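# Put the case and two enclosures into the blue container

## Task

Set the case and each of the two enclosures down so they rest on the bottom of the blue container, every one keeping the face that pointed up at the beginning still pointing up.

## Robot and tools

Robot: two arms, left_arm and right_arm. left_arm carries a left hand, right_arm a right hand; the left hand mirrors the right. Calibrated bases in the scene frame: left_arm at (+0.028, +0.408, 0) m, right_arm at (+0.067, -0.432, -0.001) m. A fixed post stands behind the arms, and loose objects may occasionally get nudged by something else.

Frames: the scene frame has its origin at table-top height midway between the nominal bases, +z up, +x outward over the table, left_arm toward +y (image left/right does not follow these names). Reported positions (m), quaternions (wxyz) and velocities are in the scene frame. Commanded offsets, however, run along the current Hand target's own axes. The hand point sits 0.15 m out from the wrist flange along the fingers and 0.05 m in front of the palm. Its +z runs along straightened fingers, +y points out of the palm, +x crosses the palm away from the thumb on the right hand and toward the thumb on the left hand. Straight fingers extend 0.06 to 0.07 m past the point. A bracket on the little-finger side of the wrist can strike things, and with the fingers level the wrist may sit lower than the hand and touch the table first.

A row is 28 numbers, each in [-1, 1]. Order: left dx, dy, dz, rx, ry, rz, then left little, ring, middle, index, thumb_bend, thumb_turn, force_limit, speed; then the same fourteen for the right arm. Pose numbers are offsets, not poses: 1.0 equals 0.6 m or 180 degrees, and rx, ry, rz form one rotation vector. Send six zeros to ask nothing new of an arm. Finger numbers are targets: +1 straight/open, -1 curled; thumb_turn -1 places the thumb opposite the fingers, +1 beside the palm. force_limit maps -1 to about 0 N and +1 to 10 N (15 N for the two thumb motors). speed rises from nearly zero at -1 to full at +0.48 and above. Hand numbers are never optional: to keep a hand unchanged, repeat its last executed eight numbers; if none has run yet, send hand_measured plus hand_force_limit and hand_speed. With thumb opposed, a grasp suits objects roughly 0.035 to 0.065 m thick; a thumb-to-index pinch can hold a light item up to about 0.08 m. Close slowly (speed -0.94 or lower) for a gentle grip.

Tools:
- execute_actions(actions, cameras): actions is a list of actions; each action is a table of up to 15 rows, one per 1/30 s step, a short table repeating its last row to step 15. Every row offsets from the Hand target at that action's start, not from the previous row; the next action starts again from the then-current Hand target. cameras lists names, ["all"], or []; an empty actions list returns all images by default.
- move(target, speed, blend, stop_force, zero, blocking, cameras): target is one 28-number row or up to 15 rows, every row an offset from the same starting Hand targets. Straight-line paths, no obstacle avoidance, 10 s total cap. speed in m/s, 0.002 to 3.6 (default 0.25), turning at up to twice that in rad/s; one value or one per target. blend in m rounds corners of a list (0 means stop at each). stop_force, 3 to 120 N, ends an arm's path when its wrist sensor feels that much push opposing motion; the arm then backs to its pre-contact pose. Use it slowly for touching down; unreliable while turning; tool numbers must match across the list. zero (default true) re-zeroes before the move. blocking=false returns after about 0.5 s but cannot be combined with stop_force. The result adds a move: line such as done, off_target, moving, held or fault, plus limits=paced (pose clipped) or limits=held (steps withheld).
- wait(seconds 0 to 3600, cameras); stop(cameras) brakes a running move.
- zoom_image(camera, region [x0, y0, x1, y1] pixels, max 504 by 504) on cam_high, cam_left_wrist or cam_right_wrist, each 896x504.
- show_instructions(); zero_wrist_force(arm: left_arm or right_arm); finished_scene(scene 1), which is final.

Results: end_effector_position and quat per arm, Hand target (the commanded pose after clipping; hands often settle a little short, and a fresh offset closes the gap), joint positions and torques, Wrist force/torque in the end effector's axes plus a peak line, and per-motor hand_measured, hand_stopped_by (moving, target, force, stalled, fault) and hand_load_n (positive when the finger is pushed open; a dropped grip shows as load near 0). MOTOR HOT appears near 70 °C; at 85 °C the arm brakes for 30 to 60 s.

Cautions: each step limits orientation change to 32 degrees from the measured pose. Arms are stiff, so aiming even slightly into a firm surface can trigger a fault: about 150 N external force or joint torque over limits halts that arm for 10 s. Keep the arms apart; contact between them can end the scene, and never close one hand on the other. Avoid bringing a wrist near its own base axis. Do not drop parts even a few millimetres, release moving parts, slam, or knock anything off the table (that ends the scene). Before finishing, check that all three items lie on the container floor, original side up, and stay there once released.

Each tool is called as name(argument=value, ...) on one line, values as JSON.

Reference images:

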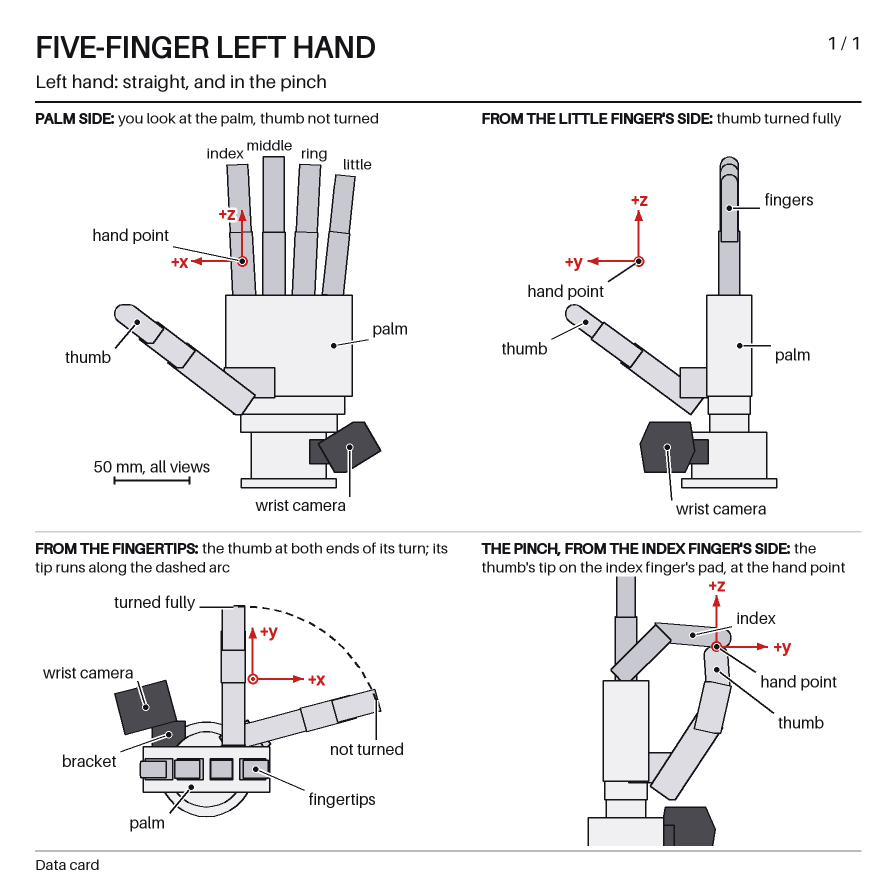

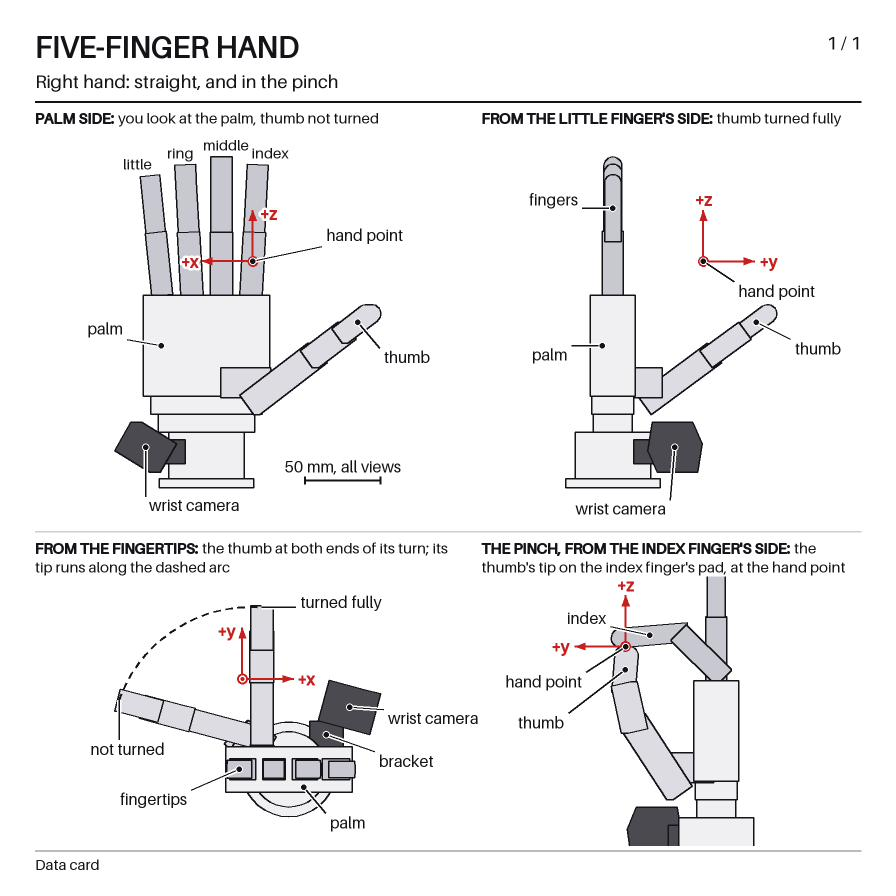

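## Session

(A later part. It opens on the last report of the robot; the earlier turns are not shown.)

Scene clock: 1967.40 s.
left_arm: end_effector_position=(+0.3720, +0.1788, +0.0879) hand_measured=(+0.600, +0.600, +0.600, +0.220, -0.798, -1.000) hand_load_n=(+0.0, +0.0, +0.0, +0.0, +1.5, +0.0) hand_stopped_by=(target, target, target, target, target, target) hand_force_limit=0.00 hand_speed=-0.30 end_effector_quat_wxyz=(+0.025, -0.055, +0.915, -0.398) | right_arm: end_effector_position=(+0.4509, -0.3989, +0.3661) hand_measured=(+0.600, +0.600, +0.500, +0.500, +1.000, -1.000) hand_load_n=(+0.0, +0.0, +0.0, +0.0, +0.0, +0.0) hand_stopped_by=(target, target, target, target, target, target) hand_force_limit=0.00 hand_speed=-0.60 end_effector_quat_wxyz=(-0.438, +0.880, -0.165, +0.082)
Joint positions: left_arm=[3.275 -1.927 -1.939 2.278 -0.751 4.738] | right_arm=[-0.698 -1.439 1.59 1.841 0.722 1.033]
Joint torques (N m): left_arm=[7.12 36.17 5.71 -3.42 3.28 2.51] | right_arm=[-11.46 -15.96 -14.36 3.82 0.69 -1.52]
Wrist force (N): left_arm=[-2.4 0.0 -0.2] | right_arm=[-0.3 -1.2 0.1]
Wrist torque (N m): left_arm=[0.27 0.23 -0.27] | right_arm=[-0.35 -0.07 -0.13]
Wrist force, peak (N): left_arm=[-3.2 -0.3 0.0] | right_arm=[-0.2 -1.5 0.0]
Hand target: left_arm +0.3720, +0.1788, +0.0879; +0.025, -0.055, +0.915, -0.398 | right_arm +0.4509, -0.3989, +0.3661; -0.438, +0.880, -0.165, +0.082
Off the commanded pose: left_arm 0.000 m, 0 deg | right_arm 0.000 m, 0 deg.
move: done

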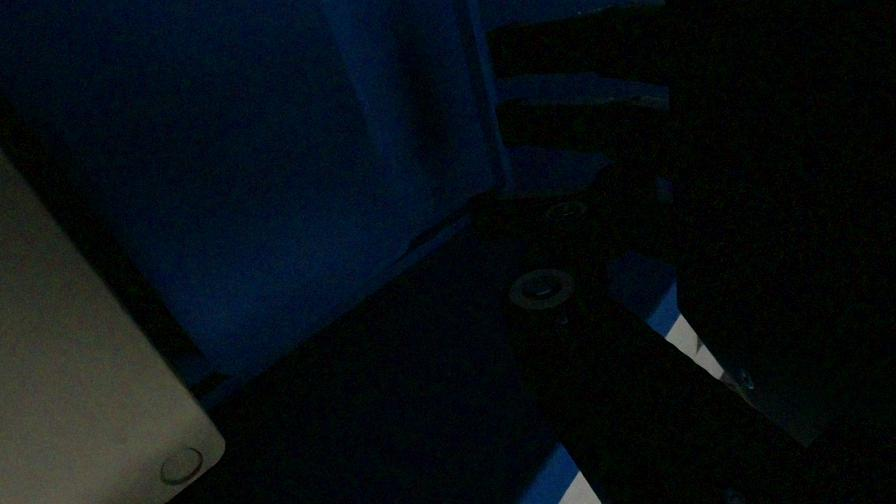

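move(target=[-0.0167,0.0536,0.05,0,0,0, 0.6,0.6,0.6,0.22,-0.8,-1,0.0,-0.3, 0,0,0,0,0,0, 0.6,0.6,0.5,0.5,1,-1,0,-0.6], speed=0.05, stop_force=5, cameras=[])

move(target=[0,0.0227,-0.0244,0,0,0, 0.6,0.6,0.6,0.22,-0.8,-1,0.0,-0.3, 0,0,0,0,0,0, 0.6,0.6,0.5,0.5,1,-1,0,-0.6], speed=0.008, stop_force=3, cameras=["cam_left_wrist"])

Scene clock: 1984.40 s.
left_arm: end_effector_position=(+0.3820, +0.1800, +0.0439) hand_measured=(+0.600, +0.600, +0.600, +0.220, -0.798, -1.000) hand_load_n=(+0.0, +0.0, +0.0, +0.5, +1.5, +0.0) hand_stopped_by=(target, target, target, target, target, target) hand_force_limit=0.00 hand_speed=-0.30 end_effector_quat_wxyz=(+0.025, -0.055, +0.915, -0.398) | right_arm: end_effector_position=(+0.4509, -0.3989, +0.3661) hand_measured=(+0.600, +0.600, +0.500, +0.500, +1.000, -1.000) hand_load_n=(+0.0, +0.0, +0.0, +0.0, +0.0, +0.0) hand_stopped_by=(target, target, target, target, target, target) hand_force_limit=0.00 hand_speed=-0.60 end_effector_quat_wxyz=(-0.438, +0.880, -0.165, +0.082)
Joint positions: left_arm=[3.275 -2.023 -1.943 2.379 -0.751 4.737] | right_arm=[-0.698 -1.439 1.59 1.841 0.722 1.033]
Joint torques (N m): left_arm=[-7.44 20.13 22.26 -0.9 2.21 -2.75] | right_arm=[-11.78 -16.64 -9.57 3.63 0.68 -1.5]
Wrist force (N): left_arm=[-2.4 -0.1 -0.2] | right_arm=[0.0 -1.4 -0.1]
Wrist torque (N m): left_arm=[0.25 0.22 -0.16] | right_arm=[-0.37 -0.10 -0.13]
Wrist force, peak (N): left_arm=[-2.9 -0.1 0.1] | right_arm=[-0.1 -1.7 0.2]
Hand target: left_arm +0.3820, +0.1800, +0.0439; +0.025, -0.055, +0.915, -0.398 | right_arm +0.4509, -0.3989, +0.3661; -0.438, +0.880, -0.165, +0.082
Off the commanded pose: left_arm 0.000 m, 0 deg | right_arm 0.000 m, 0 deg.
move: done

Scene clock: 1985.80 s.
left_arm: end_effector_position=(+0.3817, +0.1823, +0.0439) hand_measured=(+0.600, +0.600, +0.600, +0.220, -0.798, -1.000) hand_load_n=(+0.0, +0.0, +0.0, +2.5, +1.0, +0.0) hand_stopped_by=(target, target, target, target, target, target) hand_force_limit=0.00 hand_speed=-0.30 end_effector_quat_wxyz=(+0.025, -0.055, +0.915, -0.398) | right_arm: end_effector_position=(+0.4509, -0.3989, +0.3661) hand_measured=(+0.600, +0.600, +0.500, +0.500, +1.000, -1.000) hand_load_n=(+0.0, +0.0, +0.0, +0.0, +0.0, +0.0) hand_stopped_by=(target, target, target, target, target, target) hand_force_limit=0.00 hand_speed=-0.60 end_effector_quat_wxyz=(-0.438, +0.880, -0.165, +0.082)
Joint positions: left_arm=[3.282 -2.023 -1.946 2.374 -0.751 4.747] | right_arm=[-0.698 -1.439 1.59 1.841 0.722 1.033]
Joint torques (N m): left_arm=[-6.96 24.2 22.91 -0.57 2.64 -2.52] | right_arm=[-11.73 -16.1 -9.23 3.62 0.57 -1.56]
Wrist force (N): left_arm=[-1.1 -3.4 0.4] | right_arm=[0.0 -1.2 0.3]
Wrist torque (N m): left_arm=[0.16 0.24 -0.07] | right_arm=[-0.36 -0.12 -0.12]
Wrist force, peak (N): left_arm=[-1.4 -4.6 0.4] | right_arm=[0.0 -1.6 0.2]
Hand target: left_arm +0.3817, +0.1823, +0.0439; +0.025, -0.055, +0.915, -0.398 (not the last commanded pose) | right_arm +0.4509, -0.3989, +0.3661; -0.438, +0.880, -0.165, +0.082
Off the commanded pose: left_arm 0.018 m, 0 deg | right_arm 0.000 m, 0 deg.
move: contact (left_arm)

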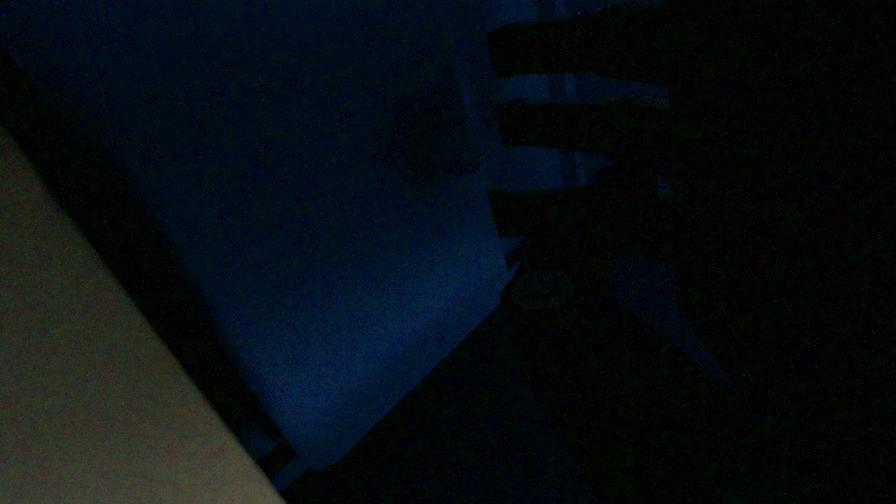

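move(target=[[0,-0.0057,0.0061,0,0,0, 0.6,0.6,0.6,0.22,-0.8,-1,0.0,-0.3, 0,0,0,0,0,0, 0.6,0.6,0.5,0.5,1,-1,0,-0.6],[0,-0.1885,-0.1644,0,0,0, 0.6,0.6,0.6,0.22,-0.8,-1,0.0,-0.3, 0,0,0,0,0,0, 0.6,0.6,0.5,0.5,1,-1,0,-0.6],[0.085,-0.499,0.1538,0,0.1141,0.1065, 0.6,0.6,0.6,0.22,-0.8,-1,0.0,-0.3, 0,0,0,0,0,0, 0.6,0.6,0.5,0.5,1,-1,0,-0.6]], speed=[0.03,0.15,0.25], blend=[0,0.04,0], cameras=[])

execute_actions(actions=[[[0,0,0,0,0,0, 0.6,0.6,0.6,0.6,0.9,-1,0.0,-0.3, 0,0,0,0,0,0, 0.6,0.6,0.5,0.5,1,-1,0,-0.6]]], cameras=["cam_left_wrist","cam_high"])

Scene clock: 2013.60 s.
left_arm: end_effector_position=(+0.3638, -0.0935, +0.1998) hand_measured=(+0.600, +0.600, +0.600, +0.220, -0.798, -1.000) hand_load_n=(+0.0, +0.0, +0.0, +0.0, +1.0, +0.0) hand_stopped_by=(target, target, target, target, target, target) hand_force_limit=0.00 hand_speed=-0.30 end_effector_quat_wxyz=(-0.073, +0.168, +0.902, -0.392) | right_arm: end_effector_position=(+0.4509, -0.3989, +0.3661) hand_measured=(+0.600, +0.600, +0.500, +0.500, +1.000, -1.000) hand_load_n=(+0.0, +0.0, -0.5, +0.0, +0.0, +0.0) hand_stopped_by=(target, target, target, target, target, target) hand_force_limit=0.00 hand_speed=-0.60 end_effector_quat_wxyz=(-0.438, +0.880, -0.165, +0.082)
Joint positions: left_arm=[2.635 -2.23 -1.091 1.893 -0.761 4.518] | right_arm=[-0.698 -1.439 1.59 1.841 0.722 1.033]
Joint torques (N m): left_arm=[-6.16 34.14 27.41 -3.11 -0.75 2.43] | right_arm=[-11.68 -16.81 -5.56 3.73 0.62 -1.68]
Wrist force (N): left_arm=[-2.5 -0.1 -0.1] | right_arm=[0.0 -1.4 0.2]
Wrist torque (N m): left_arm=[0.26 0.23 -0.24] | right_arm=[-0.38 -0.11 -0.12]
Wrist force, peak (N): left_arm=[-1.2 -3.9 0.2] | right_arm=[-0.1 -1.7 -0.2]
Hand target: left_arm +0.3638, -0.0936, +0.1998; -0.073, +0.169, +0.902, -0.392 | right_arm +0.4509, -0.3989, +0.3661; -0.438, +0.880, -0.165, +0.082
Off the commanded pose: left_arm 0.000 m, 0 deg | right_arm 0.000 m, 0 deg.
move: done

Scene clock: 2015.60 s.
left_arm: end_effector_position=(+0.3638, -0.0936, +0.1998) hand_measured=(+0.600, +0.600, +0.600, +0.600, +0.900, -1.000) hand_load_n=(+0.0, +0.0, +0.0, +0.0, +0.0, +0.0) hand_stopped_by=(target, target, target, target, target, target) hand_force_limit=0.00 hand_speed=-0.30 end_effector_quat_wxyz=(-0.073, +0.169, +0.902, -0.392) | right_arm: end_effector_position=(+0.4509, -0.3989, +0.3661) hand_measured=(+0.600, +0.600, +0.500, +0.500, +1.000, -1.000) hand_load_n=(+0.0, +0.0, +0.0, +0.0, +0.0, +0.0) hand_stopped_by=(target, target, target, target, target, target) hand_force_limit=0.00 hand_speed=-0.60 end_effector_quat_wxyz=(-0.438, +0.880, -0.165, +0.082)
Joint positions: left_arm=[2.635 -2.23 -1.091 1.892 -0.761 4.518] | right_arm=[-0.698 -1.439 1.59 1.841 0.722 1.033]
Joint torques (N m): left_arm=[-7.43 33.7 28.74 -3.31 -0.68 2.53] | right_arm=[-11.33 -17.31 -4.94 3.6 0.56 -1.6]
Wrist force (N): left_arm=[-2.9 0.0 -0.2] | right_arm=[-0.3 -1.1 0.3]
Wrist torque (N m): left_arm=[0.28 0.28 -0.26] | right_arm=[-0.35 -0.08 -0.13]
Wrist force, peak (N): left_arm=[-3.0 0.2 -0.2] | right_arm=[0.0 -1.6 0.2]
Hand target: left_arm +0.3638, -0.0936, +0.1998; -0.073, +0.169, +0.902, -0.392 | right_arm +0.4509, -0.3989, +0.3661; -0.438, +0.880, -0.165, +0.082
Off the commanded pose: left_arm 0.000 m, 0 deg | right_arm 0.000 m, 0 deg.
Images, in order (width x height): cam_high 896x504, cam_left_wrist 896x504.

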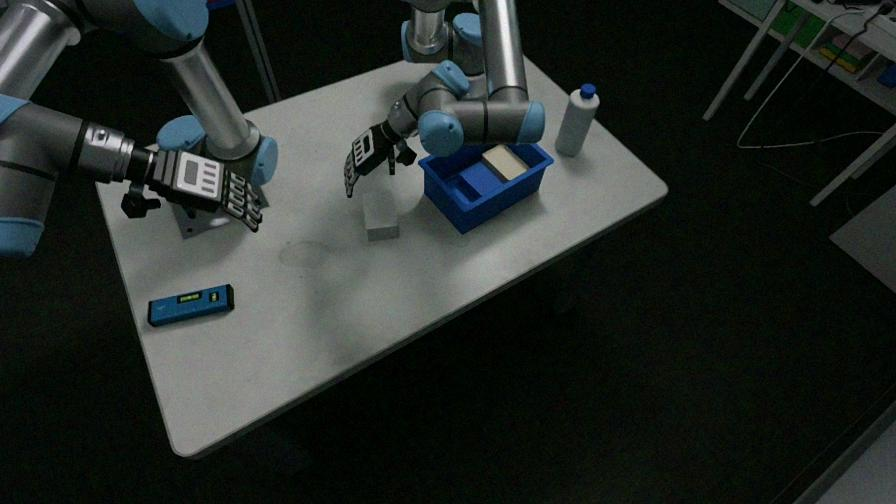

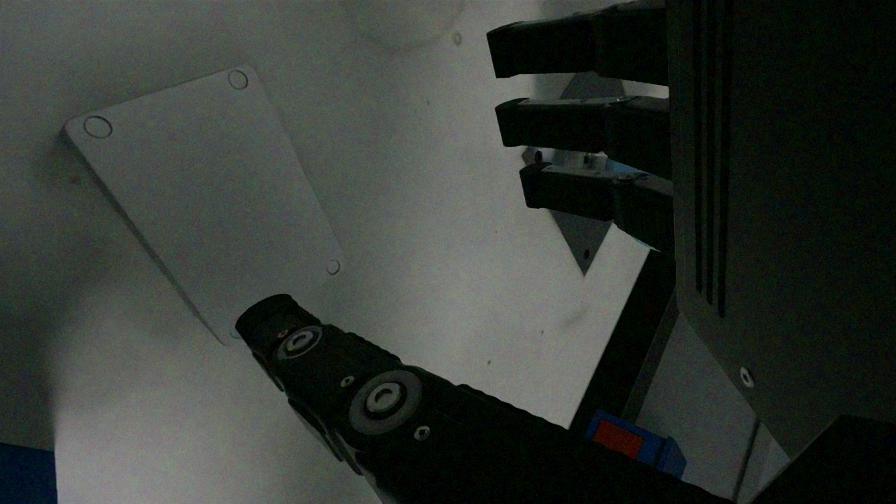

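move(target=[0,0.01398,-0.01499,0,0,0, 1,1,1,1,0.9,-1,0.0,-0.3, 0,0,0,0,0,0, 0.6,0.6,0.5,0.5,1,-1,0,-0.6], speed=0.1, cameras=[])

move(target=[0,0.1657,0.1546,0,0,0, 1,1,1,1,0.9,-1,0.0,-0.3, 0,0,0,0,0,0, 0.6,0.6,0.5,0.5,1,-1,0,-0.6], speed=0.08, stop_force=5, cameras=["cam_left_wrist"])

Scene clock: 2038.90 s.
left_arm: end_effector_position=(+0.3682, -0.0822, +0.1998) hand_measured=(+1.000, +1.000, +1.000, +1.000, +0.900, -1.000) hand_load_n=(+0.0, +0.0, +0.0, +0.0, +0.0, +0.0) hand_stopped_by=(target, target, target, target, target, target) hand_force_limit=0.00 hand_speed=-0.30 end_effector_quat_wxyz=(-0.073, +0.169, +0.902, -0.392) | right_arm: end_effector_position=(+0.4509, -0.3989, +0.3661) hand_measured=(+0.600, +0.600, +0.500, +0.500, +1.000, -1.000) hand_load_n=(+0.0, +0.0, +0.0, +0.0, +0.0, +0.0) hand_stopped_by=(target, target, target, target, target, target) hand_force_limit=0.00 hand_speed=-0.60 end_effector_quat_wxyz=(-0.438, +0.880, -0.165, +0.082)
Joint positions: left_arm=[2.657 -2.22 -1.113 1.882 -0.758 4.55] | right_arm=[-0.698 -1.439 1.59 1.841 0.722 1.033]
Joint torques (N m): left_arm=[7.04 51.46 10.46 -3.28 3.41 2.34] | right_arm=[-11.16 -17.46 -6.18 3.53 0.52 -1.72]
Wrist force (N): left_arm=[-2.7 0.0 -0.1] | right_arm=[0.1 -1.3 0.4]
Wrist torque (N m): left_arm=[0.25 0.26 -0.26] | right_arm=[-0.40 -0.14 -0.12]
Wrist force, peak (N): left_arm=[-3.0 0.2 -0.1] | right_arm=[0.3 -1.6 0.0]
Hand target: left_arm +0.3682, -0.0821, +0.1998; -0.073, +0.169, +0.902, -0.392 | right_arm +0.4509, -0.3989, +0.3661; -0.438, +0.880, -0.165, +0.082
Off the commanded pose: left_arm 0.000 m, 0 deg | right_arm 0.000 m, 0 deg.
move: done

Scene clock: 2041.80 s.
left_arm: end_effector_position=(+0.3684, -0.0821, +0.0639) hand_measured=(+1.000, +1.000, +1.000, +1.000, +0.900, -1.000) hand_load_n=(+0.0, +0.0, -0.5, +0.0, -0.5, +0.0) hand_stopped_by=(target, target, target, target, target, target) hand_force_limit=0.00 hand_speed=-0.30 end_effector_quat_wxyz=(-0.073, +0.169, +0.902, -0.392) | right_arm: end_effector_position=(+0.4509, -0.3989, +0.3661) hand_measured=(+0.600, +0.600, +0.500, +0.500, +1.000, -1.000) hand_load_n=(+0.0, +0.0, +0.0, +0.0, +0.0, +0.0) hand_stopped_by=(target, target, target, target, target, target) hand_force_limit=0.00 hand_speed=-0.60 end_effector_quat_wxyz=(-0.438, +0.880, -0.165, +0.082)
Joint positions: left_arm=[2.657 -2.333 -1.284 2.165 -0.758 4.551] | right_arm=[-0.698 -1.439 1.59 1.841 0.722 1.033]
Joint torques (N m): left_arm=[-6.39 35.71 8.7 -0.81 3.36 -2.77] | right_arm=[-11.29 -17.6 -5.47 3.65 0.35 -1.65]
Wrist force (N): left_arm=[-2.4 0.2 0.1] | right_arm=[0.1 -1.2 0.3]
Wrist torque (N m): left_arm=[0.25 0.23 -0.22] | right_arm=[-0.37 -0.13 -0.11]
Wrist force, peak (N): left_arm=[-2.9 -0.4 0.1] | right_arm=[0.0 -1.6 0.0]
Hand target: left_arm +0.3684, -0.0821, +0.0639; -0.073, +0.169, +0.902, -0.392 | right_arm +0.4509, -0.3989, +0.3661; -0.438, +0.880, -0.165, +0.082
Off the commanded pose: left_arm 0.000 m, 0 deg | right_arm 0.000 m, 0 deg.
move: done

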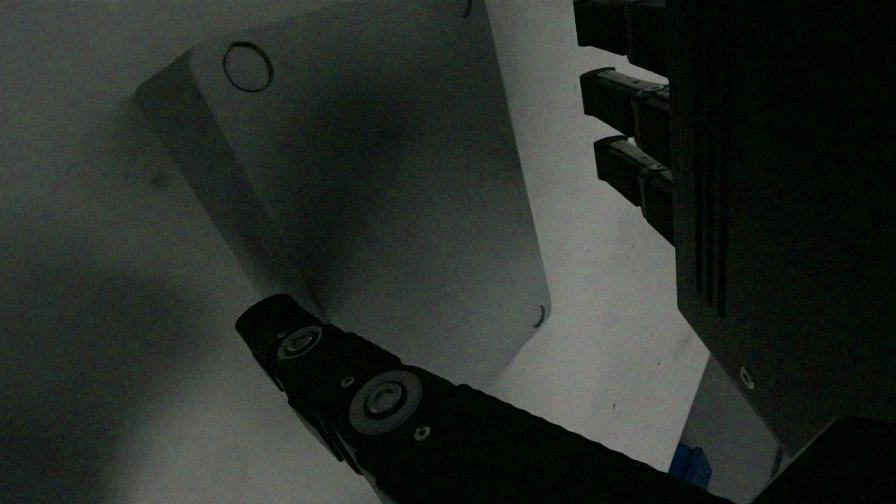

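move(target=[0,0.0463,0.0432,0,0,0, 1,1,1,1,0.9,-1,0.0,-0.3, 0,0,0,0,0,0, 0.6,0.6,0.5,0.5,1,-1,0,-0.6], speed=0.008, stop_force=3, cameras=["cam_left_wrist"])

Scene clock: 2053.27 s.
left_arm: end_effector_position=(+0.3684, -0.0821, +0.0259) hand_measured=(+1.000, +1.000, +1.000, +1.000, +0.900, -1.000) hand_load_n=(+0.0, +0.0, +0.0, +0.0, +0.5, +0.0) hand_stopped_by=(target, target, target, target, target, target) hand_force_limit=0.00 hand_speed=-0.30 end_effector_quat_wxyz=(-0.073, +0.169, +0.902, -0.392) | right_arm: end_effector_position=(+0.4509, -0.3989, +0.3661) hand_measured=(+0.600, +0.600, +0.500, +0.500, +1.000, -1.000) hand_load_n=(+0.0, +0.0, +0.0, +0.0, +0.0, +0.0) hand_stopped_by=(target, target, target, target, target, target) hand_force_limit=0.00 hand_speed=-0.60 end_effector_quat_wxyz=(-0.438, +0.880, -0.165, +0.082)
Joint positions: left_arm=[2.657 -2.379 -1.31 2.237 -0.758 4.551] | right_arm=[-0.698 -1.439 1.59 1.841 0.722 1.033]
Joint torques (N m): left_arm=[5.7 36.04 7.89 -0.74 3.37 1.01] | right_arm=[-11.01 -17.89 -5.77 3.49 0.42 -1.71]
Wrist force (N): left_arm=[-2.4 -0.3 -0.1] | right_arm=[-0.1 -1.3 0.2]
Wrist torque (N m): left_arm=[0.21 0.22 -0.20] | right_arm=[-0.38 -0.09 -0.13]
Wrist force, peak (N): left_arm=[-2.9 -0.1 0.1] | right_arm=[-0.2 -1.7 0.1]
Hand target: left_arm +0.3684, -0.0821, +0.0259; -0.073, +0.169, +0.902, -0.392 | right_arm +0.4509, -0.3989, +0.3661; -0.438, +0.880, -0.165, +0.082
Off the commanded pose: left_arm 0.000 m, 0 deg | right_arm 0.000 m, 0 deg.
move: done

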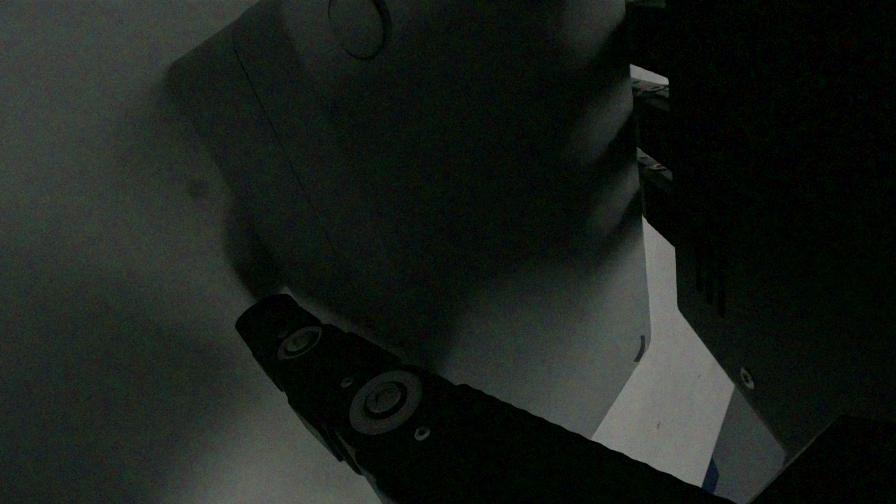

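move(target=[0,0.0183,0.0171,0,0,0, 1,1,1,1,0.9,-1,0.0,-0.3, 0,0,0,0,0,0, 0.6,0.6,0.5,0.5,1,-1,0,-0.6], speed=0.006, stop_force=3, cameras=["cam_left_wrist"])

Scene clock: 2061.97 s.
left_arm: end_effector_position=(+0.3684, -0.0821, +0.0236) hand_measured=(+1.000, +1.000, +1.000, +1.000, +0.900, -1.000) hand_load_n=(+0.0, +0.0, +0.0, +0.0, +0.0, +0.0) hand_stopped_by=(target, target, target, target, target, target) hand_force_limit=0.00 hand_speed=-0.30 end_effector_quat_wxyz=(-0.073, +0.169, +0.902, -0.392) | right_arm: end_effector_position=(+0.4509, -0.3989, +0.3661) hand_measured=(+0.600, +0.600, +0.500, +0.500, +1.000, -1.000) hand_load_n=(+0.0, +0.0, +0.0, +0.0, +0.0, +0.0) hand_stopped_by=(target, target, target, target, target, target) hand_force_limit=0.00 hand_speed=-0.60 end_effector_quat_wxyz=(-0.438, +0.880, -0.165, +0.082)
Joint positions: left_arm=[2.657 -2.381 -1.311 2.241 -0.758 4.551] | right_arm=[-0.698 -1.439 1.59 1.841 0.722 1.033]
Joint torques (N m): left_arm=[4.33 53.55 24.83 -3.15 -1.39 -2.32] | right_arm=[-11.04 -17.79 -5.08 3.55 0.23 -1.8]
Wrist force (N): left_arm=[-2.7 -4.2 -0.9] | right_arm=[0.1 -1.2 -0.1]
Wrist torque (N m): left_arm=[0.13 0.21 -0.15] | right_arm=[-0.34 -0.12 -0.11]
Wrist force, peak (N): left_arm=[-2.8 -6.9 -2.9] | right_arm=[0.2 -1.6 -0.2]
Hand target: left_arm +0.3684, -0.0821, +0.0236; -0.073, +0.169, +0.902, -0.392 (not the last commanded pose) | right_arm +0.4509, -0.3989, +0.3661; -0.438, +0.880, -0.165, +0.082
Off the commanded pose: left_arm 0.013 m, 0 deg | right_arm 0.000 m, 0 deg.
move: contact (left_arm)

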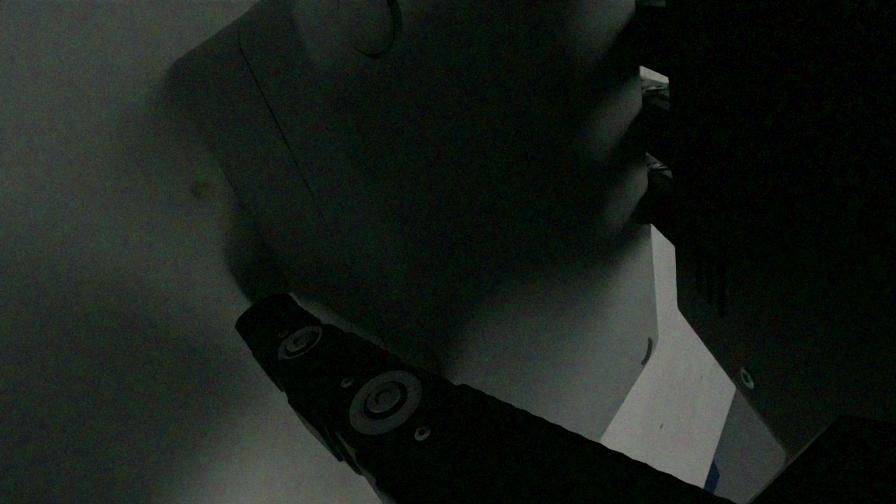

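move(target=[0,-0.0352,-0.0329,0,0,0, 0.6,0.6,0.6,0.6,0.9,-1,0.0,-0.3, 0,0,0,0,0,0, 0.6,0.6,0.5,0.5,1,-1,0,-0.6], speed=0.06, cameras=["cam_left_wrist"])

execute_actions(actions=[[[0,0,0,0,0,0, 0.6,0.6,0.1,0.1,0.9,-1,-0.2,-0.85, 0,0,0,0,0,0, 0.6,0.6,0.5,0.5,1,-1,0,-0.6]]], cameras=["cam_left_wrist"])

Scene clock: 2158.50 s.
left_arm: end_effector_position=(+0.3684, -0.0821, +0.0524) hand_measured=(+0.600, +0.600, +0.600, +0.600, +0.900, -1.000) hand_load_n=(+0.0, +0.0, +0.0, +0.0, +0.0, +0.0) hand_stopped_by=(target, target, target, target, target, target) hand_force_limit=0.00 hand_speed=-0.30 end_effector_quat_wxyz=(-0.073, +0.168, +0.902, -0.392) | right_arm: end_effector_position=(+0.4509, -0.3989, +0.3661) hand_measured=(+0.600, +0.600, +0.500, +0.500, +1.000, -1.000) hand_load_n=(+0.0, +0.0, +0.0, +0.0, +0.0, +0.0) hand_stopped_by=(target, target, target, target, target, target) hand_force_limit=0.00 hand_speed=-0.60 end_effector_quat_wxyz=(-0.438, +0.880, -0.165, +0.082)
Joint positions: left_arm=[2.657 -2.346 -1.293 2.187 -0.758 4.551] | right_arm=[-0.698 -1.439 1.59 1.841 0.722 1.033]
Joint torques (N m): left_arm=[2.6 53.18 25.79 -3.18 2.65 1.94] | right_arm=[-10.85 -17.95 -5.75 3.47 0.3 -1.83]
Wrist force (N): left_arm=[-2.6 -0.1 0.3] | right_arm=[-0.1 -1.4 -0.1]
Wrist torque (N m): left_arm=[0.22 0.26 -0.19] | right_arm=[-0.38 -0.09 -0.14]
Wrist force, peak (N): left_arm=[-3.2 -4.4 -0.7] | right_arm=[-0.2 -1.6 0.1]
Hand target: left_arm +0.3684, -0.0821, +0.0525; -0.073, +0.169, +0.902, -0.392 | right_arm +0.4509, -0.3989, +0.3661; -0.438, +0.880, -0.165, +0.082
Off the commanded pose: left_arm 0.000 m, 0 deg | right_arm 0.000 m, 0 deg.
move: done

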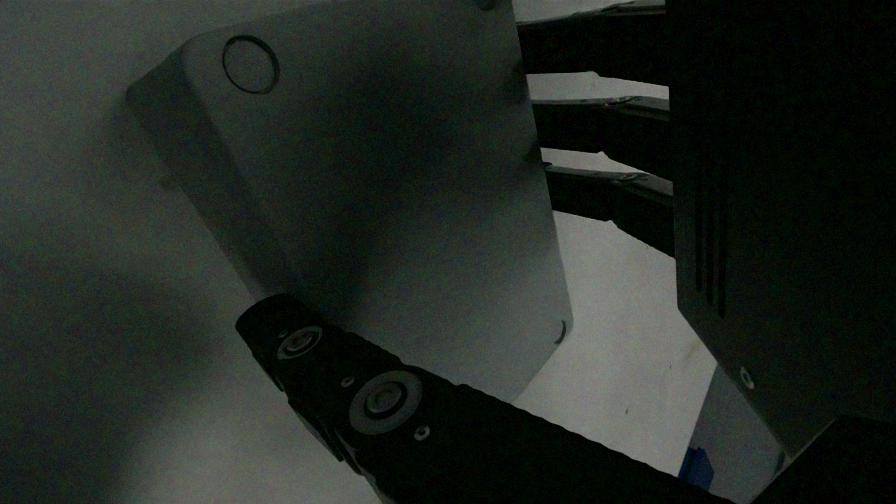

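Scene clock: 2159.47 s.
left_arm: end_effector_position=(+0.3684, -0.0821, +0.0526) hand_measured=(+0.600, +0.600, +0.324, +0.310, +0.902, -1.000) hand_load_n=(+0.0, +0.0, +4.0, +5.0, +6.5, +0.0) hand_stopped_by=(target, target, force, force, target, target) hand_force_limit=-0.20 hand_speed=-0.85 end_effector_quat_wxyz=(-0.073, +0.169, +0.902, -0.392) | right_arm: end_effector_position=(+0.4509, -0.3989, +0.3661) hand_measured=(+0.600, +0.600, +0.500, +0.500, +1.000, -1.000) hand_load_n=(+0.0, +0.0, +0.0, +0.0, +0.0, +0.0) hand_stopped_by=(target, target, target, target, target, target) hand_force_limit=0.00 hand_speed=-0.60 end_effector_quat_wxyz=(-0.438, +0.880, -0.165, +0.082)
Joint positions: left_arm=[2.657 -2.346 -1.293 2.187 -0.758 4.551] | right_arm=[-0.698 -1.439 1.59 1.841 0.722 1.033]
Joint torques (N m): left_arm=[5.58 53.02 25.85 -2.98 2.04 1.89] | right_arm=[-11.32 -18.51 -6.3 3.34 0.16 -1.79]
Wrist force (N): left_arm=[-2.1 -1.1 -0.1] | right_arm=[0.2 -0.8 0.2]
Wrist torque (N m): left_arm=[0.17 0.20 -0.18] | right_arm=[-0.30 -0.14 -0.10]
Wrist force, peak (N): left_arm=[-2.6 -2.9 -0.7] | right_arm=[-0.1 -1.6 0.2]
Hand target: left_arm +0.3684, -0.0821, +0.0525; -0.073, +0.169, +0.902, -0.392 | right_arm +0.4509, -0.3989, +0.3661; -0.438, +0.880, -0.165, +0.082
Off the commanded pose: left_arm 0.000 m, 0 deg | right_arm 0.000 m, 0 deg.

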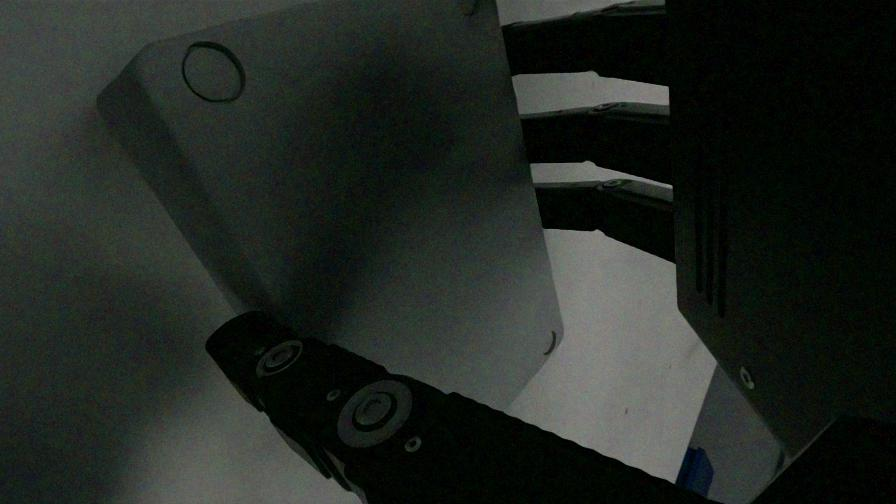

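execute_actions(actions=[[[0,0,0,0,0,0, 0.6,0.6,-0.1,-0.1,0.9,-1,0.1,-0.85, 0,0,0,0,0,0, 0.6,0.6,0.5,0.5,1,-1,0,-0.6]]], cameras=[])

move(target=[0,-0.0122,-0.0114,0,0,0, 0.6,0.6,-0.1,-0.1,0.9,-1,0.1,-0.85, 0,0,0,0,0,0, 0.6,0.6,0.5,0.5,1,-1,0,-0.6], speed=0.02, cameras=["cam_left_wrist"])

Scene clock: 2164.87 s.
left_arm: end_effector_position=(+0.3684, -0.0821, +0.0526) hand_measured=(+0.600, +0.600, +0.300, +0.300, +0.902, -1.000) hand_load_n=(+0.0, +0.0, +6.0, +5.0, +8.5, +0.0) hand_stopped_by=(target, target, force, force, target, target) hand_force_limit=0.10 hand_speed=-0.85 end_effector_quat_wxyz=(-0.073, +0.169, +0.902, -0.392) | right_arm: end_effector_position=(+0.4509, -0.3989, +0.3661) hand_measured=(+0.600, +0.600, +0.500, +0.500, +1.000, -1.000) hand_load_n=(+0.0, +0.0, +0.0, +0.0, +0.0, +0.0) hand_stopped_by=(target, target, target, target, target, target) hand_force_limit=0.00 hand_speed=-0.60 end_effector_quat_wxyz=(-0.438, +0.880, -0.165, +0.082)
Joint positions: left_arm=[2.657 -2.346 -1.293 2.187 -0.758 4.551] | right_arm=[-0.698 -1.439 1.59 1.841 0.722 1.033]
Joint torques (N m): left_arm=[6.39 46.18 21.93 -1.2 -0.89 1.94] | right_arm=[-10.88 -17.95 -5.48 3.45 0.21 -1.92]
Wrist force (N): left_arm=[-2.5 -1.2 0.2] | right_arm=[0.1 -1.2 0.1]
Wrist torque (N m): left_arm=[0.14 0.24 -0.16] | right_arm=[-0.36 -0.13 -0.11]
Wrist force, peak (N): left_arm=[-2.4 -3.0 -1.0] | right_arm=[0.1 -1.8 0.4]
Hand target: left_arm +0.3684, -0.0821, +0.0525; -0.073, +0.169, +0.902, -0.392 | right_arm +0.4509, -0.3989, +0.3661; -0.438, +0.880, -0.165, +0.082
Off the commanded pose: left_arm 0.000 m, 0 deg | right_arm 0.000 m, 0 deg.

Scene clock: 2165.73 s.
left_arm: end_effector_position=(+0.3684, -0.0821, +0.0624) hand_measured=(+0.600, +0.600, +0.300, +0.300, +0.902, -1.000) hand_load_n=(+0.0, +0.0, +5.5, +5.0, +9.0, +0.0) hand_stopped_by=(target, target, force, force, target, target) hand_force_limit=0.10 hand_speed=-0.85 end_effector_quat_wxyz=(-0.073, +0.169, +0.902, -0.392) | right_arm: end_effector_position=(+0.4509, -0.3989, +0.3661) hand_measured=(+0.600, +0.600, +0.500, +0.500, +1.000, -1.000) hand_load_n=(+0.0, +0.0, +0.0, +0.0, +0.0, +0.0) hand_stopped_by=(target, target, target, target, target, target) hand_force_limit=0.00 hand_speed=-0.60 end_effector_quat_wxyz=(-0.438, +0.880, -0.165, +0.082)
Joint positions: left_arm=[2.657 -2.335 -1.286 2.168 -0.758 4.551] | right_arm=[-0.698 -1.439 1.59 1.841 0.722 1.033]
Joint torques (N m): left_arm=[6.37 55.47 27.69 -3.47 2.24 0.58] | right_arm=[-11.29 -18.17 -6.26 3.47 0.22 -1.92]
Wrist force (N): left_arm=[-2.8 2.1 1.7] | right_arm=[0.2 -1.1 0.1]
Wrist torque (N m): left_arm=[0.32 0.30 -0.22] | right_arm=[-0.34 -0.14 -0.11]
Wrist force, peak (N): left_arm=[-2.7 2.3 2.0] | right_arm=[-0.2 -1.6 0.3]
Hand target: left_arm +0.3684, -0.0821, +0.0626; -0.073, +0.169, +0.902, -0.392 | right_arm +0.4509, -0.3989, +0.3661; -0.438, +0.880, -0.165, +0.082
Off the commanded pose: left_arm 0.000 m, 0 deg | right_arm 0.000 m, 0 deg.
move: done

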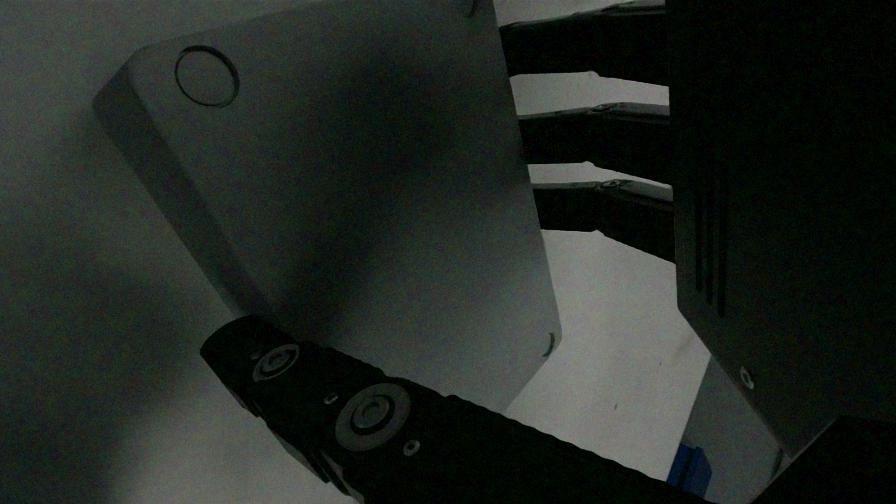

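move(target=[0,0.0146,0.0136,0,0,0, 0.6,0.6,-0.1,-0.1,0.9,-1,0.1,-0.85, 0,0,0,0,0,0, 0.6,0.6,0.5,0.5,1,-1,0,-0.6], speed=0.008, stop_force=3, cameras=[])

execute_actions(actions=[[[0,0,0,0,0,0, 0.6,0.6,0.6,0.6,0.9,-1,0.0,-0.6, 0,0,0,0,0,0, 0.6,0.6,0.5,0.5,1,-1,0,-0.6]]], cameras=[])

move(target=[0,0.0157,-0.0168,0,0,0, 0.6,0.6,0.6,0.6,0.9,-1,0.0,-0.6, 0,0,0,0,0,0, 0.6,0.6,0.5,0.5,1,-1,0,-0.6], speed=0.04, cameras=["cam_left_wrist"])

Scene clock: 2215.97 s.
left_arm: end_effector_position=(+0.3684, -0.0821, +0.0526) hand_measured=(+0.600, +0.600, +0.300, +0.300, +0.902, -1.000) hand_load_n=(+0.0, +0.0, +5.5, +5.0, +9.0, +0.0) hand_stopped_by=(target, target, force, force, target, target) hand_force_limit=0.10 hand_speed=-0.85 end_effector_quat_wxyz=(-0.073, +0.169, +0.902, -0.392) | right_arm: end_effector_position=(+0.4509, -0.3989, +0.3661) hand_measured=(+0.600, +0.600, +0.500, +0.500, +1.000, -1.000) hand_load_n=(+0.0, +0.0, -0.5, +0.0, +0.0, +0.0) hand_stopped_by=(target, target, target, target, target, target) hand_force_limit=0.00 hand_speed=-0.60 end_effector_quat_wxyz=(-0.438, +0.880, -0.165, +0.082)
Joint positions: left_arm=[2.657 -2.346 -1.293 2.187 -0.758 4.551] | right_arm=[-0.698 -1.439 1.59 1.841 0.722 1.033]
Joint torques (N m): left_arm=[5.62 54.82 27.18 -3.29 -0.64 2.08] | right_arm=[-11.35 -18.41 -5.3 3.35 0.17 -1.83]
Wrist force (N): left_arm=[-2.1 0.2 0.3] | right_arm=[-0.2 -1.2 0.0]
Wrist torque (N m): left_arm=[0.22 0.21 -0.18] | right_arm=[-0.34 -0.08 -0.13]
Wrist force, peak (N): left_arm=[-2.7 -4.8 -3.8] | right_arm=[0.1 -1.6 0.2]
Hand target: left_arm +0.3684, -0.0821, +0.0526; -0.073, +0.169, +0.902, -0.392 (not the last commanded pose) | right_arm +0.4509, -0.3989, +0.3661; -0.438, +0.880, -0.165, +0.082
Off the commanded pose: left_arm 0.002 m, 0 deg | right_arm 0.000 m, 0 deg.
move: contact (left_arm)

Scene clock: 2216.67 s.
left_arm: end_effector_position=(+0.3684, -0.0821, +0.0526) hand_measured=(+0.600, +0.600, +0.600, +0.600, +0.900, -1.000) hand_load_n=(+0.0, +0.0, -0.5, +0.0, +0.0, +0.0) hand_stopped_by=(target, target, target, target, target, target) hand_force_limit=0.00 hand_speed=-0.60 end_effector_quat_wxyz=(-0.073, +0.169, +0.902, -0.392) | right_arm: end_effector_position=(+0.4509, -0.3989, +0.3661) hand_measured=(+0.600, +0.600, +0.500, +0.500, +1.000, -1.000) hand_load_n=(+0.0, +0.0, +0.0, +0.0, +0.0, +0.0) hand_stopped_by=(target, target, target, target, target, target) hand_force_limit=0.00 hand_speed=-0.60 end_effector_quat_wxyz=(-0.438, +0.880, -0.165, +0.082)
Joint positions: left_arm=[2.657 -2.346 -1.293 2.187 -0.758 4.551] | right_arm=[-0.698 -1.439 1.59 1.841 0.722 1.033]
Joint torques (N m): left_arm=[5.67 52.68 25.12 -2.94 1.06 2.06] | right_arm=[-10.49 -19.03 -5.69 3.36 0.03 -1.82]
Wrist force (N): left_arm=[-2.2 -0.5 0.0] | right_arm=[0.1 -1.5 0.0]
Wrist torque (N m): left_arm=[0.16 0.20 -0.15] | right_arm=[-0.38 -0.11 -0.12]
Wrist force, peak (N): left_arm=[-2.5 1.0 -0.5] | right_arm=[-0.1 -1.5 -0.1]
Hand target: left_arm +0.3684, -0.0821, +0.0526; -0.073, +0.169, +0.902, -0.392 | right_arm +0.4509, -0.3989, +0.3661; -0.438, +0.880, -0.165, +0.082
Off the commanded pose: left_arm 0.000 m, 0 deg | right_arm 0.000 m, 0 deg.

Scene clock: 2217.50 s.
left_arm: end_effector_position=(+0.3733, -0.0693, +0.0526) hand_measured=(+0.600, +0.600, +0.600, +0.600, +0.900, -1.000) hand_load_n=(+0.0, +0.0, +0.5, +0.5, +0.0, +0.0) hand_stopped_by=(target, target, target, target, target, target) hand_force_limit=0.00 hand_speed=-0.60 end_effector_quat_wxyz=(-0.073, +0.169, +0.902, -0.392) | right_arm: end_effector_position=(+0.4509, -0.3989, +0.3661) hand_measured=(+0.600, +0.600, +0.500, +0.500, +1.000, -1.000) hand_load_n=(+0.0, +0.0, +0.0, +0.0, +0.0, +0.0) hand_stopped_by=(target, target, target, target, target, target) hand_force_limit=0.00 hand_speed=-0.60 end_effector_quat_wxyz=(-0.438, +0.880, -0.165, +0.082)
Joint positions: left_arm=[2.682 -2.34 -1.313 2.173 -0.755 4.588] | right_arm=[-0.698 -1.439 1.59 1.841 0.722 1.033]
Joint torques (N m): left_arm=[7.47 53.86 8.38 -3.36 3.2 2.28] | right_arm=[-10.42 -19.22 -5.3 3.47 0.16 -1.76]
Wrist force (N): left_arm=[-2.9 -0.9 0.8] | right_arm=[-0.3 -1.5 0.1]
Wrist torque (N m): left_arm=[0.14 0.30 -0.25] | right_arm=[-0.40 -0.07 -0.15]
Wrist force, peak (N): left_arm=[-2.9 -1.4 0.4] | right_arm=[-0.1 -1.6 0.2]
Hand target: left_arm +0.3734, -0.0692, +0.0526; -0.073, +0.169, +0.902, -0.392 | right_arm +0.4509, -0.3989, +0.3661; -0.438, +0.880, -0.165, +0.082
Off the commanded pose: left_arm 0.000 m, 0 deg | right_arm 0.000 m, 0 deg.
move: done

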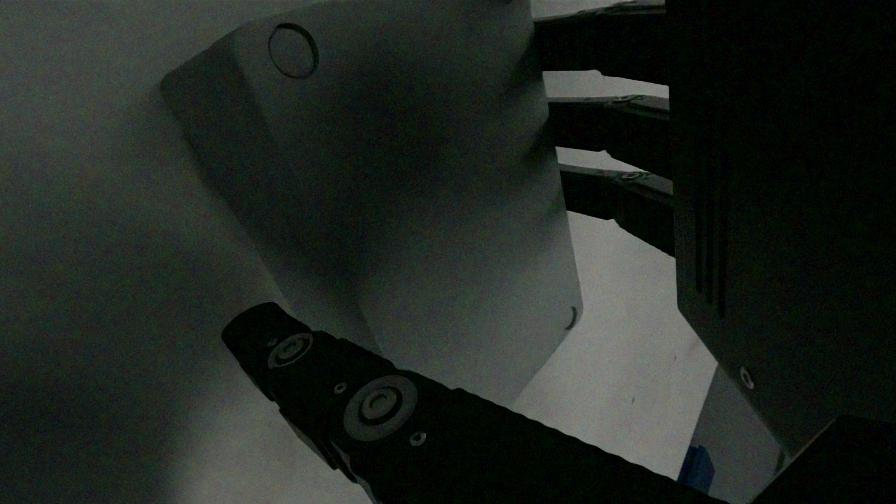

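execute_actions(actions=[], cameras=["all"])

Scene clock: 2243.80 s.
left_arm: end_effector_position=(+0.3734, -0.0692, +0.0526) hand_measured=(+0.600, +0.600, +0.600, +0.600, +0.900, -1.000) hand_load_n=(+0.0, +0.5, +0.0, +0.0, +0.0, +0.0) hand_stopped_by=(target, target, target, target, target, target) hand_force_limit=0.00 hand_speed=-0.60 end_effector_quat_wxyz=(-0.073, +0.169, +0.902, -0.392) | right_arm: end_effector_position=(+0.4509, -0.3989, +0.3661) hand_measured=(+0.600, +0.600, +0.500, +0.500, +1.000, -1.000) hand_load_n=(-0.5, +0.0, +0.0, +0.0, +0.0, +0.0) hand_stopped_by=(target, target, target, target, target, target) hand_force_limit=0.00 hand_speed=-0.60 end_effector_quat_wxyz=(-0.438, +0.880, -0.165, +0.082)
Joint positions: left_arm=[2.683 -2.34 -1.313 2.173 -0.755 4.588] | right_arm=[-0.698 -1.439 1.59 1.841 0.722 1.033]
Joint velocities: within noise
Joint torques (N m): left_arm=[6.72 54.13 8.28 -3.34 3.22 2.54] | right_arm=[-10.82 -19.18 -5.79 3.39 0.19 -1.76]
Wrist force (N): left_arm=[-2.7 -0.6 0.9] | right_arm=[-0.1 -1.1 -0.1]
Wrist torque (N m): left_arm=[0.16 0.27 -0.24] | right_arm=[-0.33 -0.09 -0.12]
Wrist force, peak (N): left_arm=[-3.0 -0.7 0.6] | right_arm=[-0.3 -1.6 0.2]
Hand target: left_arm +0.3734, -0.0692, +0.0526; -0.073, +0.169, +0.902, -0.392 | right_arm +0.4509, -0.3989, +0.3661; -0.438, +0.880, -0.165, +0.082
Off the commanded pose: left_arm 0.000 m, 0 deg | right_arm 0.000 m, 0 deg.

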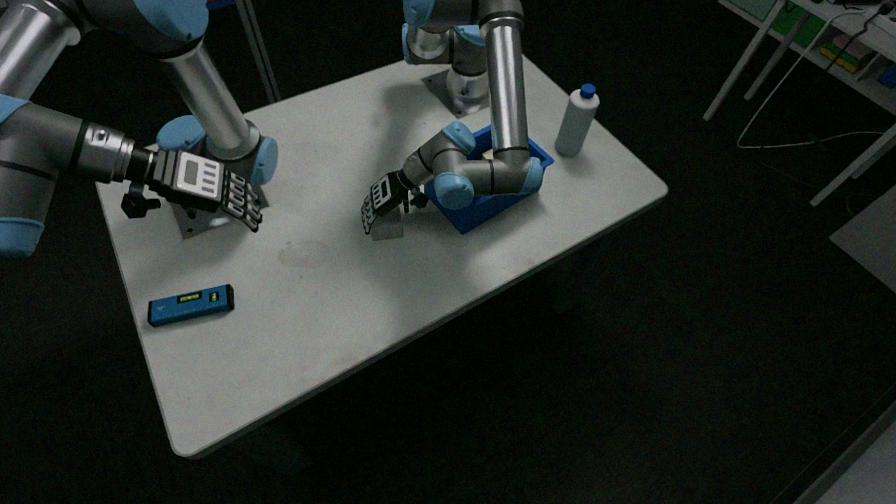

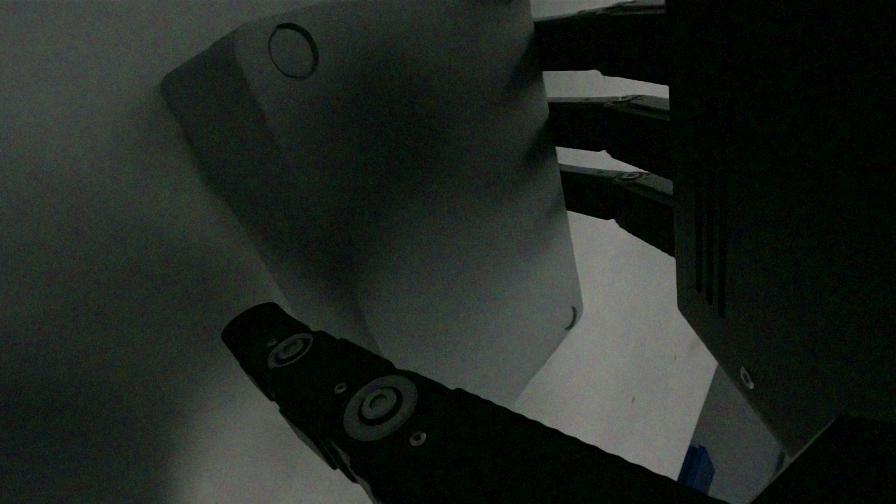

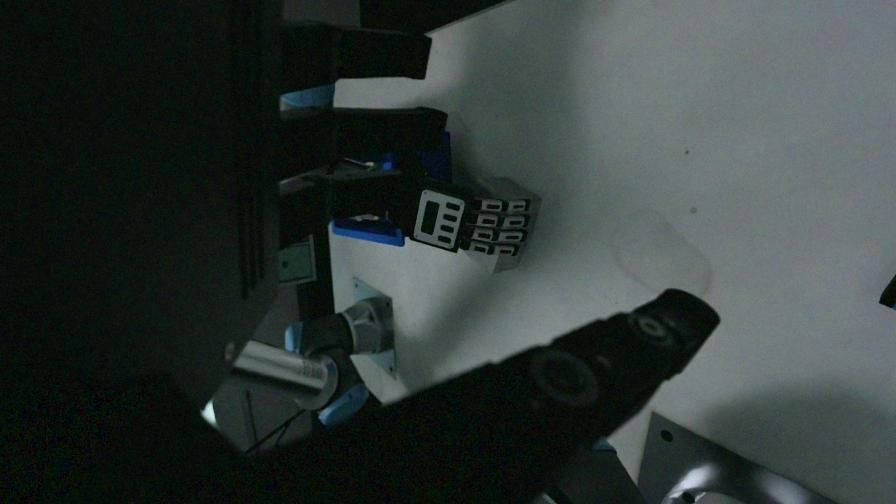

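move(target=[[0,0,0,0,0,0, 0.6,0.6,0.6,0.6,0.76,-1,0.0,-0.85, 0,0,0,0,0,0, 0.6,0.6,0.5,0.5,1,-1,0,-0.6],[0,0,0,0,0,0, 0.6,0.6,0.2,0.2,0.76,-1,-0.2,-0.85, 0,0,0,0,0,0, 0.6,0.6,0.5,0.5,1,-1,0,-0.6]], speed=0.03, cameras=["cam_left_wrist"])

Scene clock: 2252.47 s.
left_arm: end_effector_position=(+0.3733, -0.0692, +0.0527) hand_measured=(+0.600, +0.600, +0.422, +0.436, +0.762, -1.000) hand_load_n=(+0.0, +0.0, +4.5, +3.5, +7.0, +0.0) hand_stopped_by=(target, target, force, force, target, target) hand_force_limit=-0.20 hand_speed=-0.85 end_effector_quat_wxyz=(-0.073, +0.169, +0.902, -0.392) | right_arm: end_effector_position=(+0.4509, -0.3989, +0.3661) hand_measured=(+0.600, +0.600, +0.500, +0.500, +1.000, -1.000) hand_load_n=(+0.0, +0.0, +0.0, +0.0, +0.0, +0.0) hand_stopped_by=(target, target, target, target, target, target) hand_force_limit=0.00 hand_speed=-0.60 end_effector_quat_wxyz=(-0.438, +0.880, -0.165, +0.082)
Joint positions: left_arm=[2.683 -2.339 -1.313 2.173 -0.755 4.588] | right_arm=[-0.698 -1.439 1.59 1.841 0.722 1.033]
Joint torques (N m): left_arm=[6.82 45.37 8.54 -1.72 -0.36 2.49] | right_arm=[-11.43 -18.92 -6 3.28 0.07 -1.72]
Wrist force (N): left_arm=[-2.4 -11.4 -3.8] | right_arm=[-0.2 -1.3 -0.1]
Wrist torque (N m): left_arm=[-0.03 0.13 -0.06] | right_arm=[-0.36 -0.08 -0.13]
Wrist force, peak (N): left_arm=[-2.4 -13.1 -4.8] | right_arm=[0.2 -1.7 0.1]
Hand target: left_arm +0.3734, -0.0692, +0.0526; -0.073, +0.169, +0.902, -0.392 | right_arm +0.4509, -0.3989, +0.3661; -0.438, +0.880, -0.165, +0.082
Off the commanded pose: left_arm 0.000 m, 0 deg | right_arm 0.000 m, 0 deg.
move: done

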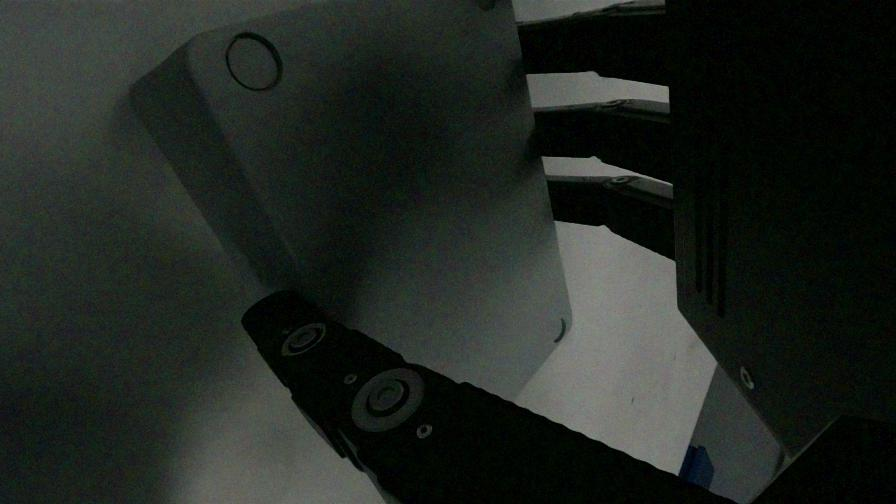

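move(target=[[0,0,0,0,0,0, 0.45,0.45,0.2,0.2,0.76,-1,-0.5,-0.85, 0,0,0,0,0,0, 0.6,0.6,0.5,0.5,1,-1,0,-0.6],[0,0,0,0,0,0, 0.45,0.45,0.0,0.0,0.76,-1,0.1,-0.9, 0,0,0,0,0,0, 0.6,0.6,0.5,0.5,1,-1,0,-0.6]], speed=0.03, cameras=["cam_left_wrist"])

Scene clock: 2271.50 s.
left_arm: end_effector_position=(+0.3734, -0.0692, +0.0526) hand_measured=(+0.450, +0.450, +0.396, +0.392, +0.762, -1.000) hand_load_n=(+0.0, +0.0, +4.5, +6.0, +9.5, +0.0) hand_stopped_by=(target, target, force, force, target, target) hand_force_limit=0.10 hand_speed=-0.90 end_effector_quat_wxyz=(-0.073, +0.169, +0.902, -0.392) | right_arm: end_effector_position=(+0.4509, -0.3989, +0.3661) hand_measured=(+0.600, +0.600, +0.500, +0.500, +1.000, -1.000) hand_load_n=(+0.0, +0.0, +0.0, +0.0, +0.0, +0.0) hand_stopped_by=(target, target, target, target, target, target) hand_force_limit=0.00 hand_speed=-0.60 end_effector_quat_wxyz=(-0.438, +0.880, -0.165, +0.082)
Joint positions: left_arm=[2.683 -2.34 -1.313 2.173 -0.755 4.588] | right_arm=[-0.698 -1.439 1.59 1.841 0.722 1.033]
Joint torques (N m): left_arm=[6.46 30 8.65 -0.46 -1.76 2.45] | right_arm=[-9.89 -19.53 -5.96 3.31 0.02 -1.6]
Wrist force (N): left_arm=[-2.3 -15.8 -5.8] | right_arm=[0.0 -1.0 0.1]
Wrist torque (N m): left_arm=[-0.17 0.15 -0.08] | right_arm=[-0.33 -0.11 -0.12]
Wrist force, peak (N): left_arm=[-2.1 -16.4 -6.1] | right_arm=[0.1 -1.6 -0.2]
Hand target: left_arm +0.3734, -0.0692, +0.0526; -0.073, +0.169, +0.902, -0.392 | right_arm +0.4509, -0.3989, +0.3661; -0.438, +0.880, -0.165, +0.082
Off the commanded pose: left_arm 0.000 m, 0 deg | right_arm 0.000 m, 0 deg.
move: done

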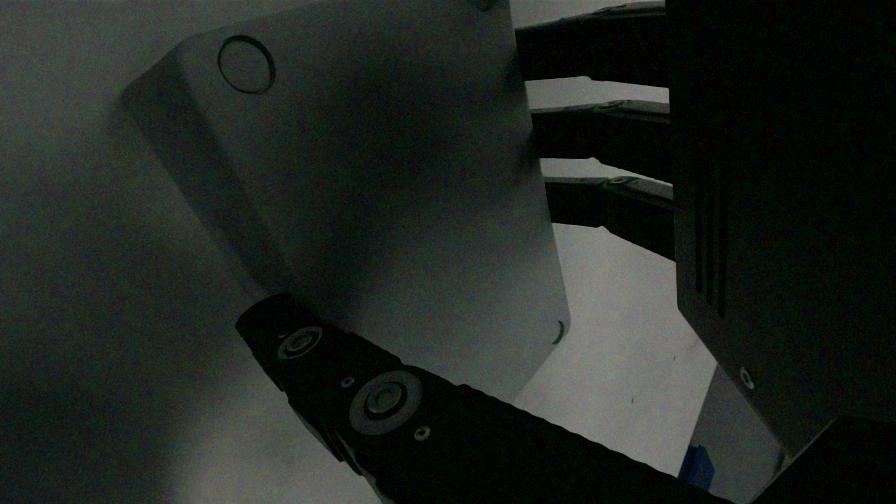

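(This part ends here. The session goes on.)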